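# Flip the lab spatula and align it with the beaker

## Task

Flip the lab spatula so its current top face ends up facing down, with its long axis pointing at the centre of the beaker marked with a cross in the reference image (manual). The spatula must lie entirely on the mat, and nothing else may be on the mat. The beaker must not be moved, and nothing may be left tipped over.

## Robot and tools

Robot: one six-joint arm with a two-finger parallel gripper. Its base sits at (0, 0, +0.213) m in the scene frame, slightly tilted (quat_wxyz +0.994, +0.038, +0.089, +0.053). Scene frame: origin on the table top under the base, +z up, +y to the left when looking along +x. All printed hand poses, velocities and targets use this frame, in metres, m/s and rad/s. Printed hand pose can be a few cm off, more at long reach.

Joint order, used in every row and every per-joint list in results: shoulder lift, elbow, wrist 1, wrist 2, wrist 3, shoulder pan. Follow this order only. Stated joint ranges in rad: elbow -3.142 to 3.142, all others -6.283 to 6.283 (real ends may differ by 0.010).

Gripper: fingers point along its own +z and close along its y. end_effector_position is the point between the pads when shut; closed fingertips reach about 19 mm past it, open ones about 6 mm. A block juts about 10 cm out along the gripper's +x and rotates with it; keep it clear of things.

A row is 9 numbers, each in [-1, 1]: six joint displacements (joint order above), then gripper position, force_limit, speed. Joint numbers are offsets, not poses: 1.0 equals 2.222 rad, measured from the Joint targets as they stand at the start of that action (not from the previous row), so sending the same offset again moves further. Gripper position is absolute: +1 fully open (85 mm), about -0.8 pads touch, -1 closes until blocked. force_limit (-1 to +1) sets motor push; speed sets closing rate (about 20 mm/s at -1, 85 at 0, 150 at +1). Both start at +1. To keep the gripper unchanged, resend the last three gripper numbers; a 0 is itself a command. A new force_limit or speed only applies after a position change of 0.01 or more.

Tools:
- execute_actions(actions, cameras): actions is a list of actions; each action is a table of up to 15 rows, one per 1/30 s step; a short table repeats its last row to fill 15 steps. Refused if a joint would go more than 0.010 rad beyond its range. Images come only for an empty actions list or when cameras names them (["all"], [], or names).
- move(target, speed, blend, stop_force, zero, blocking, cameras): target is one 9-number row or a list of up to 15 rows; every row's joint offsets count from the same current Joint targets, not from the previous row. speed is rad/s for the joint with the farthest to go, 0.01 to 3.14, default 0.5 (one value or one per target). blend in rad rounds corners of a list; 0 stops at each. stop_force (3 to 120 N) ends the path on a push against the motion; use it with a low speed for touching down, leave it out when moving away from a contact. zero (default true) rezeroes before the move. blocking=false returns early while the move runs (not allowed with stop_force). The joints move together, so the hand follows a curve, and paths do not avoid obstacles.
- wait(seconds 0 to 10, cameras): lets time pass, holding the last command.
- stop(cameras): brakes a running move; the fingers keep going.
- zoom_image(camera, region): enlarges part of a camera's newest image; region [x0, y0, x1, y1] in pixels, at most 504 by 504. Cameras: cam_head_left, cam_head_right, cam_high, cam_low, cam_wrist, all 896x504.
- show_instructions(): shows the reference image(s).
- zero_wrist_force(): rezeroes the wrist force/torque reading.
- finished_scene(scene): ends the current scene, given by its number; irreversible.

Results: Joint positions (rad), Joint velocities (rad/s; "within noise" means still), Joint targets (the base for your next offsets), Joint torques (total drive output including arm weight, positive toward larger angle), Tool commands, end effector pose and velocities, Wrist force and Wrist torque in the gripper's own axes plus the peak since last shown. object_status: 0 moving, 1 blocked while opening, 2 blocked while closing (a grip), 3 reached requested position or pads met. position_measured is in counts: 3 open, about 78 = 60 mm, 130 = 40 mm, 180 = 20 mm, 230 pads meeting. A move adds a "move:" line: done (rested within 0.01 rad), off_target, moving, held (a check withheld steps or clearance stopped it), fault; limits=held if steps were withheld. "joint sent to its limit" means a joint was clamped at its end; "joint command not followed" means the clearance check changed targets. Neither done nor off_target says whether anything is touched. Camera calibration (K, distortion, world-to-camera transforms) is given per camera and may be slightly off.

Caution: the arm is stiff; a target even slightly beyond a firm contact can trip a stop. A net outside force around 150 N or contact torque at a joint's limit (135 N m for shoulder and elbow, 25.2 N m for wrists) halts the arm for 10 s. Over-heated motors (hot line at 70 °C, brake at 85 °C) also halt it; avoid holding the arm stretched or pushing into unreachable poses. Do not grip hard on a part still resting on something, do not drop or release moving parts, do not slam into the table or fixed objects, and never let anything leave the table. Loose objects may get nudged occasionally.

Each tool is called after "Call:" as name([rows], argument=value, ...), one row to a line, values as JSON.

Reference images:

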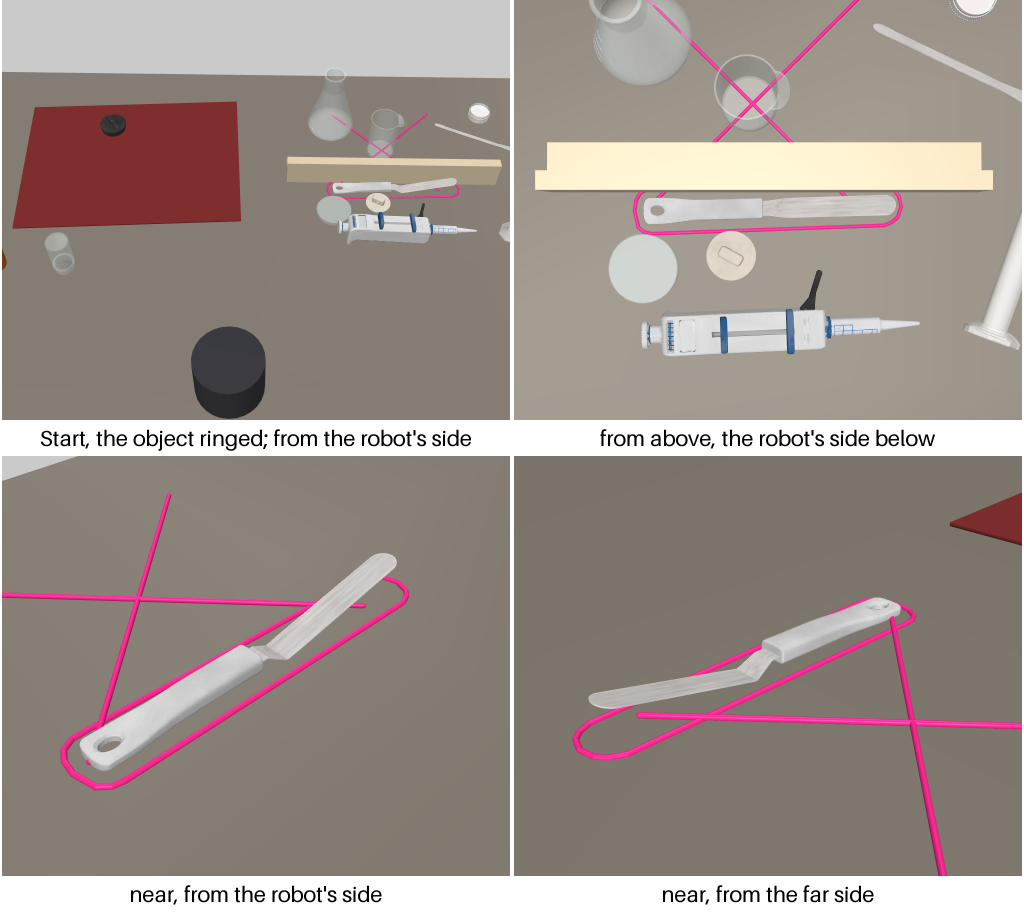

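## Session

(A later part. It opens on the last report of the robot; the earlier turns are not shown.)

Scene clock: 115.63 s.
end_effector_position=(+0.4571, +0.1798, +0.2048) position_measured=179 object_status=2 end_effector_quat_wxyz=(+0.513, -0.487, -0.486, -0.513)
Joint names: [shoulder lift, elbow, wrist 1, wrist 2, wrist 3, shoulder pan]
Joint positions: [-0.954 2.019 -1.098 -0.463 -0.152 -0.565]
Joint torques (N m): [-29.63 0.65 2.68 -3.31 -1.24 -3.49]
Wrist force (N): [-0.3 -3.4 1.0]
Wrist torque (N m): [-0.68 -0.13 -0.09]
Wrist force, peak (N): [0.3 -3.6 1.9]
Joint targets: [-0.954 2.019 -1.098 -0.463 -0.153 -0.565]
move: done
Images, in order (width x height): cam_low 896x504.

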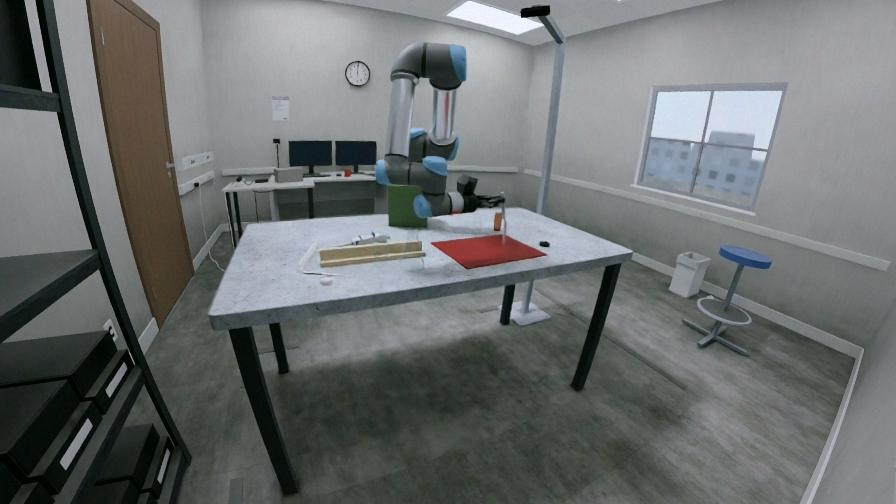

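Call:
move([
  [-0.0088,0.0077,-0.1058,-0.0607,0.0881,-0.0650,-1,-0.6,-1],
  [-0.1002,0.1085,-0.4747,-0.1429,0.3757,-0.0561,-1,-0.6,-1],
], speed=0.35, blend=[0.03,0], stop_force=25, cameras=["cam_low","cam_wrist"])

Call:
zoom_image(camera="cam_low", region=[400, 120, 560, 280])

Scene clock: 123.30 s.
end_effector_position=(+0.4572, +0.0745, +0.1357) position_measured=181 object_status=2 end_effector_quat_wxyz=(-0.327, +0.628, +0.626, +0.327)
Joint names: [shoulder lift, elbow, wrist 1, wrist 2, wrist 3, shoulder pan]
Joint positions: [-1.176 2.26 -2.153 -0.78 0.682 -0.69]
Joint torques (N m): [-22.92 -19.73 -2.52 4 1.72 -3.98]
Wrist force (N): [-0.1 -3.7 3.1]
Wrist torque (N m): [-0.57 0.04 0.00]
Wrist force, peak (N): [15.4 -3.4 -1.6]
Joint targets: [-1.176 2.260 -2.153 -0.780 0.682 -0.690]
move: done
camera_calibration:
cam_wrist: T_world_to_cam=[[0.999706, -0.0240874, -0.00267037, -0.443717], [-0.021465, -0.828896, -0.558991, 0.160775], [0.0112512, 0.558884, -0.829169, 0.19973], [0, 0, 0, 1]] pos_world=[0.44479, 0.010952, 0.254297]
Images, in order (width x height): cam_low 896x504, cam_wrist 896x504.

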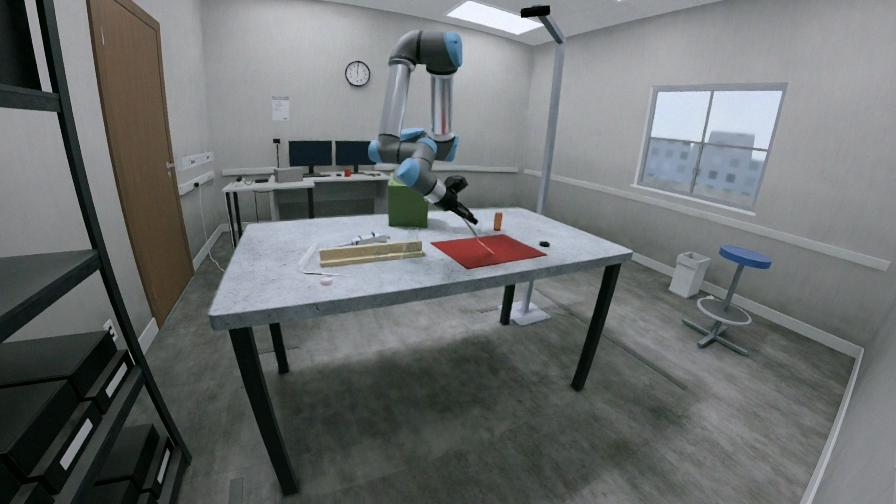

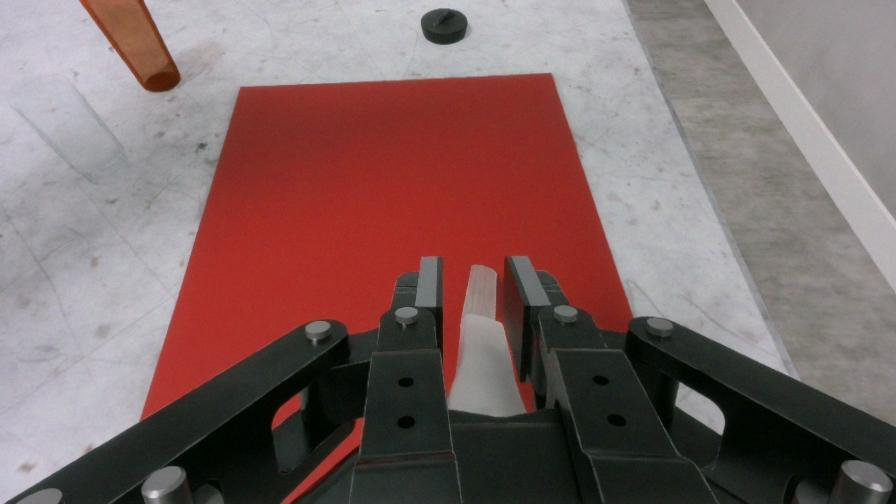

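Scaled by 3.150.

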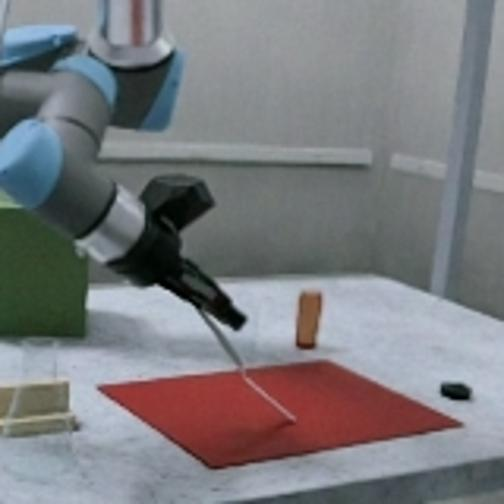

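Call:
move([
  [0.0156,0.0413,-0.2612,-0.1365,0.1765,0.0659,-1,-0.6,-1],
  [0.0944,0.0286,-0.4341,-0.3736,0.3346,0.1985,-1,-0.6,-1],
], speed=0.35, blend=[0.03,0], stop_force=25, cameras=["cam_low","cam_wrist"])

Call:
zoom_image(camera="cam_low", region=[400, 120, 560, 280])

Scene clock: 127.93 s.
end_effector_position=(+0.4547, +0.0645, +0.0301) position_measured=230 object_status=3 end_effector_quat_wxyz=(-0.033, +0.704, +0.709, +0.017)
Joint names: [shoulder lift, elbow, wrist 1, wrist 2, wrist 3, shoulder pan]
Joint positions: [-0.991 2.327 -3.064 -1.538 1.377 -0.29]
Joint torques (N m): [-16.55 8.33 0.97 0.63 -1.1 13.58]
Wrist force (N): [0.7 -1.9 -15.7]
Wrist torque (N m): [-0.65 0.15 -0.16]
Wrist force, peak (N): [7.6 -16.7 -57.9]
Joint targets: [-0.991 2.327 -3.064 -1.538 1.377 -0.290]
move: contact; path passed 1 of 2 targets; the wrist 2 is farthest, 0.072 rad from its target
camera_calibration:
cam_wrist: T_world_to_cam=[[0.999956, -0.00798614, -0.00498083, -0.442862], [-0.0061826, -0.956349, 0.292163, 0.0691018], [-0.00709666, -0.292119, -0.956356, 0.184819], [0, 0, 0, 1]] pos_world=[0.444581, 0.116538, 0.154358]
Images, in order (width x height): cam_low 896x504, cam_wrist 896x504.

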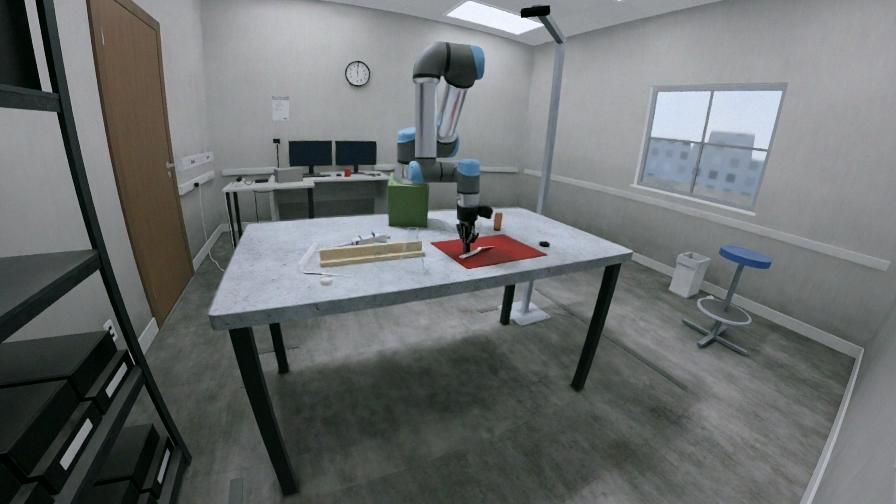

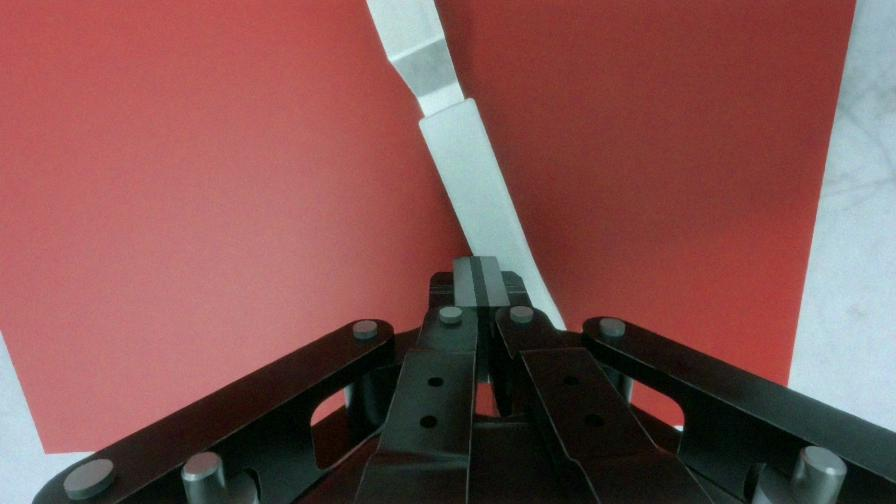

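Scaled by 3.150.

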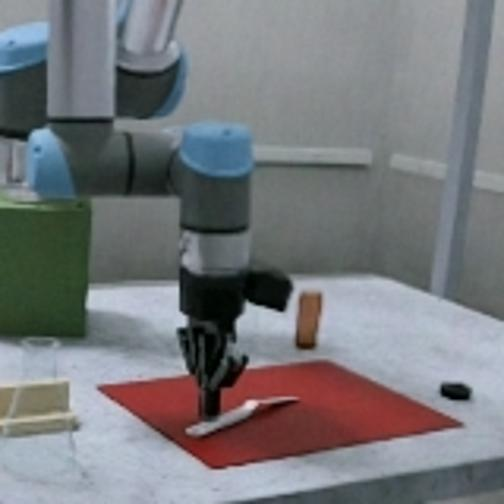

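Call:
move(target=[-0.1342,0.0136,0.1060,-0.0335,0.0261,0.0231,-1,-0.6,-1], speed=0.4, cameras=["cam_wrist","cam_high"])

Call:
zoom_image(camera="cam_high", region=[380, 190, 540, 350])

Scene clock: 129.57 s.
end_effector_position=(+0.4570, +0.0650, +0.1266) position_measured=230 object_status=3 end_effector_quat_wxyz=(-0.001, +0.707, +0.707, +0.000)
Joint names: [shoulder lift, elbow, wrist 1, wrist 2, wrist 3, shoulder pan]
Joint positions: [-1.289 2.357 -2.829 -1.612 1.435 -0.238]
Joint torques (N m): [-40.43 -21.63 -1.38 2.66 -1.24 -3.43]
Wrist force (N): [2.2 -3.6 3.8]
Wrist torque (N m): [-0.50 0.01 -0.06]
Wrist force, peak (N): [0.3 -2.0 -17.1]
Joint targets: [-1.289 2.357 -2.829 -1.612 1.435 -0.238]
move: done
camera_calibration:
cam_wrist: T_world_to_cam=[[0.999743, -0.014943, 0.0170491, -0.446909], [-0.0200582, -0.933504, 0.358005, 0.0378916], [0.0105657, -0.358255, -0.933564, 0.270565], [0, 0, 0, 1]] pos_world=[0.444695, 0.125625, 0.246644]
Images, in order (width x height): cam_high 896x504, cam_wrist 896x504.

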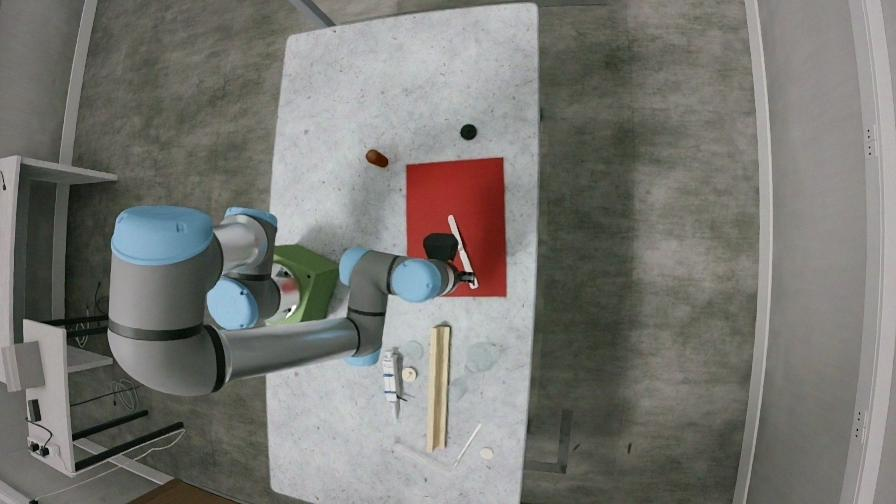

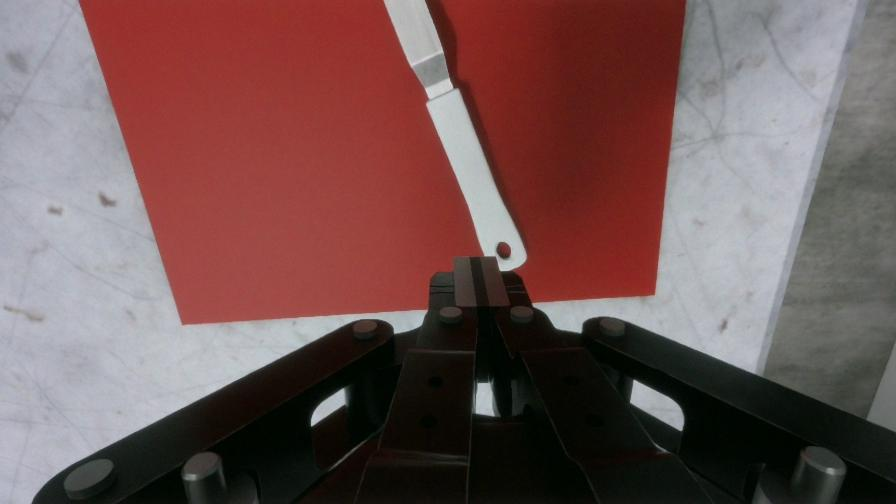

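Scaled by 3.150.

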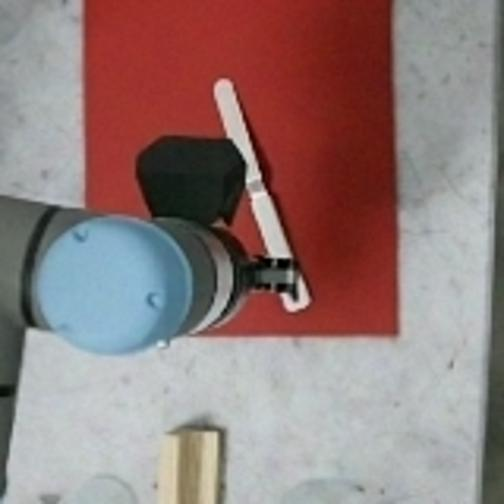

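Call:
move([
  [0.0027,-0.0144,0.0126,-0.0018,-0.1643,0.0090,0.05,-0.6,0],
  [0.1467,-0.0297,-0.1164,-0.0012,-0.1670,0.0048,0.05,-0.6,0],
], speed=0.3, stop_force=10, cameras=["cam_wrist"])

Scene clock: 134.30 s.
end_effector_position=(+0.4676, +0.0723, +0.0269) position_measured=123 object_status=3 end_effector_quat_wxyz=(-0.001, +0.560, +0.828, +0.000)
Joint names: [shoulder lift, elbow, wrist 1, wrist 2, wrist 3, shoulder pan]
Joint positions: [-0.963 2.291 -3.088 -1.615 1.064 -0.228]
Joint torques (N m): [-27.18 4.29 -4.04 1.52 1.5 11.81]
Wrist force (N): [2.0 -3.8 3.9]
Wrist torque (N m): [-0.52 0.03 -0.05]
Wrist force, peak (N): [1.8 -4.3 5.2]
Joint targets: [-0.963 2.291 -3.088 -1.615 1.064 -0.228]
move: done
camera_calibration:
cam_wrist: T_world_to_cam=[[0.933458, 0.358304, 0.0165559, -0.451606], [0.329035, -0.873757, 0.358169, -0.0869463], [0.142799, -0.328888, -0.93351, 0.116043], [0, 0, 0, 1]] pos_world=[0.433593, 0.124007, 0.146946]
Images, in order (width x height): cam_wrist 896x504.

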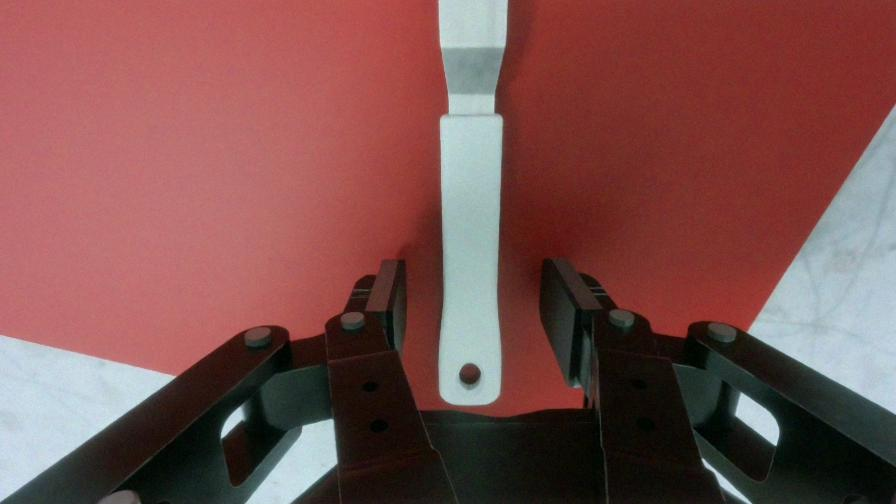

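Call:
move(target=[0,0,0,0,0,0,-1,-0.3,-1])

Call:
move([
  [-0.027,0,0.027,0,0,0,-1,-0.3,-1],
  [-0.0259,0.0112,0.0154,-0.0020,0.1836,0.0119,-1,-0.3,-1],
], speed=0.3, blend=[0.01,0], cameras=["cam_wrist"])

Call:
move(target=[0.0235,0,-0.0235,0,0,0,-1,-0.3,-1], speed=0.06, stop_force=4, cameras=["cam_wrist"])

Scene clock: 136.53 s.
end_effector_position=(+0.4676, +0.0723, +0.0269) position_measured=188 object_status=0 end_effector_quat_wxyz=(-0.001, +0.560, +0.828, +0.000)
Joint names: [shoulder lift, elbow, wrist 1, wrist 2, wrist 3, shoulder pan]
Joint positions: [-0.963 2.291 -3.088 -1.615 1.064 -0.228]
Joint torques (N m): [-26.69 2.69 -3.94 -0.96 1.4 11.54]
Wrist force (N): [2.0 -4.1 3.1]
Wrist torque (N m): [-0.52 0.05 -0.05]
Wrist force, peak (N): [1.9 -4.0 4.1]
Joint targets: [-0.963 2.291 -3.088 -1.615 1.064 -0.228]
move: done

Scene clock: 138.53 s.
end_effector_position=(+0.4604, +0.0839, +0.0458) position_measured=188 object_status=2 end_effector_quat_wxyz=(-0.001, +0.707, +0.707, +0.000)
Joint names: [shoulder lift, elbow, wrist 1, wrist 2, wrist 3, shoulder pan]
Joint positions: [-1.02 2.316 -3.053 -1.619 1.472 -0.201]
Joint torques (N m): [-27.19 -12.7 -1.46 -2.01 1.63 -1.95]
Wrist force (N): [1.8 -3.9 4.1]
Wrist torque (N m): [-0.55 0.06 -0.04]
Wrist force, peak (N): [2.1 -4.0 5.7]
Joint targets: [-1.020 2.316 -3.053 -1.619 1.472 -0.201]
move: done
camera_calibration:
cam_wrist: T_world_to_cam=[[0.99976, -0.0150457, 0.0159139, -0.448558], [-0.0197476, -0.933502, 0.358029, 0.0842939], [0.00946882, -0.358258, -0.933575, 0.202329], [0, 0, 0, 1]] pos_world=[0.448199, 0.144425, 0.165848]
Images, in order (width x height): cam_wrist 896x504.

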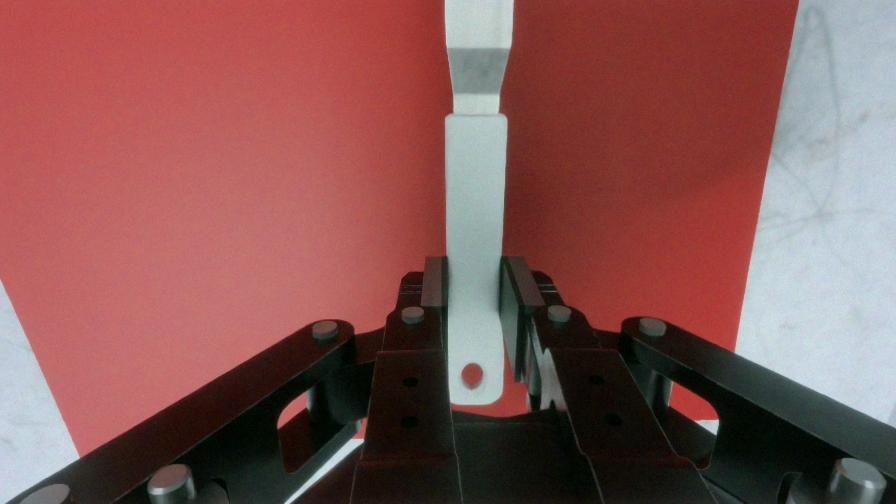

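Scene clock: 140.40 s.
end_effector_position=(+0.4562, +0.0851, +0.0292) position_measured=188 object_status=2 end_effector_quat_wxyz=(-0.001, +0.707, +0.707, +0.000)
Joint names: [shoulder lift, elbow, wrist 1, wrist 2, wrist 3, shoulder pan]
Joint positions: [-0.968 2.316 -3.106 -1.619 1.472 -0.201]
Joint torques (N m): [-46.91 -14.07 -2.17 2.1 1.76 -2.39]
Wrist force (N): [1.9 -3.7 4.0]
Wrist torque (N m): [-0.53 0.04 -0.08]
Wrist force, peak (N): [2.0 -3.9 4.6]
Joint targets: [-0.968 2.316 -3.106 -1.619 1.472 -0.201]
move: done
camera_calibration:
cam_wrist: T_world_to_cam=[[0.999753, -0.0154544, 0.0159611, -0.444021], [-0.0201469, -0.93346, 0.358114, 0.0914348], [0.00936466, -0.358347, -0.933541, 0.187356], [0, 0, 0, 1]] pos_world=[0.443999, 0.145627, 0.149248]
Images, in order (width x height): cam_wrist 896x504.

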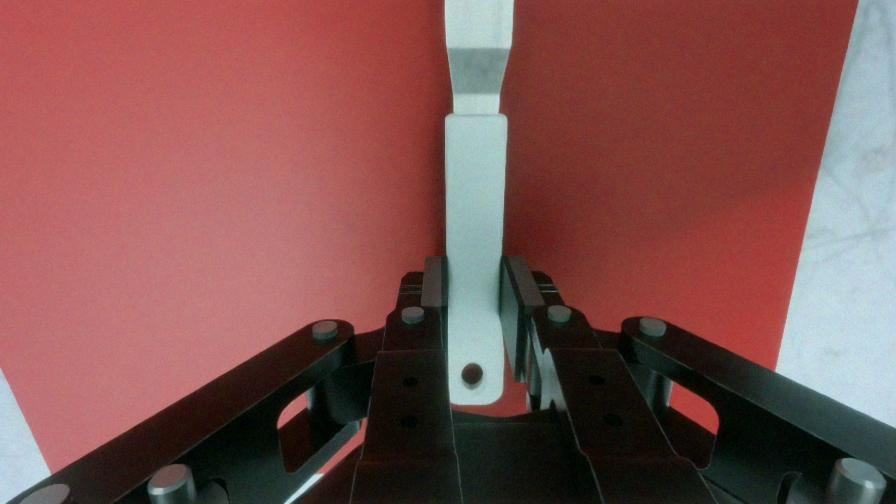

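Call:
move(target=[0.004,0,-0.004,0,0,0,-1,-0.3,-1], speed=0.02, stop_force=4)

Call:
move([
  [0,0,0,0,0,0,0.05,-0.3,-1],
  [-0.08,0,0.08,0,0,0,0.05,-0.3,-1],
  [-0.3843,0.1040,0.2817,0.0509,-0.9725,-0.2687,0.05,-0.3,-1],
], speed=0.8, cameras=["cam_wrist","cam_low"])

Call:
zoom_image(camera="cam_wrist", region=[150, 220, 470, 400])

Call:
zoom_image(camera="cam_low", region=[400, 200, 560, 280])

Scene clock: 142.30 s.
end_effector_position=(+0.4555, +0.0853, +0.0267) position_measured=188 object_status=2 end_effector_quat_wxyz=(-0.001, +0.707, +0.707, +0.000)
Joint names: [shoulder lift, elbow, wrist 1, wrist 2, wrist 3, shoulder pan]
Joint positions: [-0.96 2.316 -3.113 -1.619 1.472 -0.201]
Joint torques (N m): [-46.96 -13.09 -1.68 2.5 1.72 -2.81]
Wrist force (N): [1.9 -3.8 2.2]
Wrist torque (N m): [-0.48 0.08 -0.08]
Wrist force, peak (N): [2.0 -3.8 4.3]
Joint targets: [-0.960 2.316 -3.113 -1.619 1.472 -0.201]
move: contact

Scene clock: 147.77 s.
end_effector_position=(+0.3605, -0.1005, +0.2199) position_measured=123 object_status=3 end_effector_quat_wxyz=(+0.000, -0.001, +1.000, +0.000) end_effector_velocity=(+0.000, -0.001, +0.000) end_effector_angular_velocity=(-0.002, +0.001, +0.006)
Joint names: [shoulder lift, elbow, wrist 1, wrist 2, wrist 3, shoulder pan]
Joint positions: [-1.814 2.547 -2.488 -1.506 -0.689 -0.798]
Joint velocities: [0 -0.001 0 -0.002 -0.006 0]
Joint torques (N m): [-12.76 -28.25 -2.9 -2.72 -1.04 1.44]
Wrist force (N): [2.0 -3.9 4.4]
Wrist torque (N m): [-0.54 0.03 -0.13]
Wrist force, peak (N): [2.2 -4.0 5.3]
Joint targets: [-1.814 2.547 -2.487 -1.506 -0.689 -0.798]
move: done
camera_calibration:
cam_wrist: T_world_to_cam=[[0.0119866, 0.99977, 0.017784, 0.103441], [0.933134, -0.0175754, 0.359099, -0.403796], [0.359329, 0.0122905, -0.93313, 0.21088], [0, 0, 0, 1]] pos_world=[0.29978, -0.113106, 0.339942]
Images, in order (width x height): cam_low 896x504, cam_wrist 896x504.

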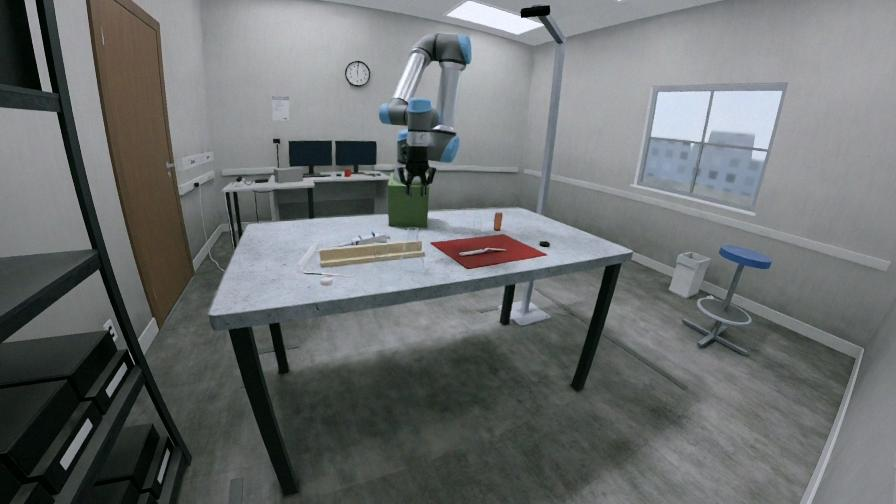

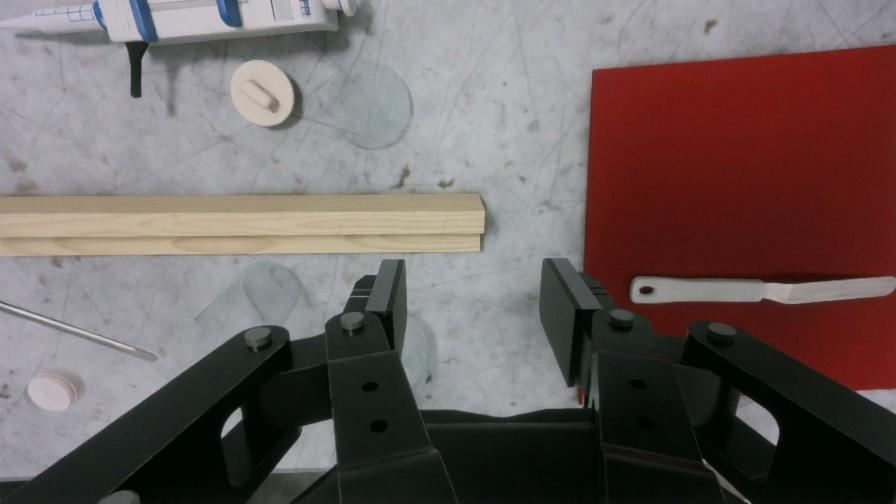

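Scaled by 1.575.

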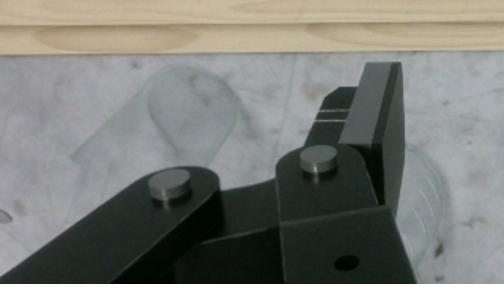

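Scaled by 3.150.

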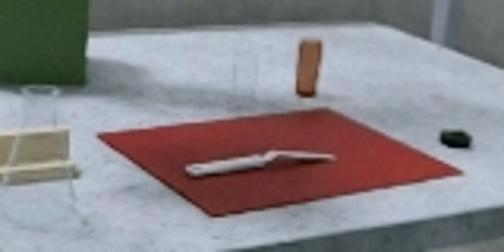

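Call:
finished_scene(scene=1)

The scene is finished: the task was done.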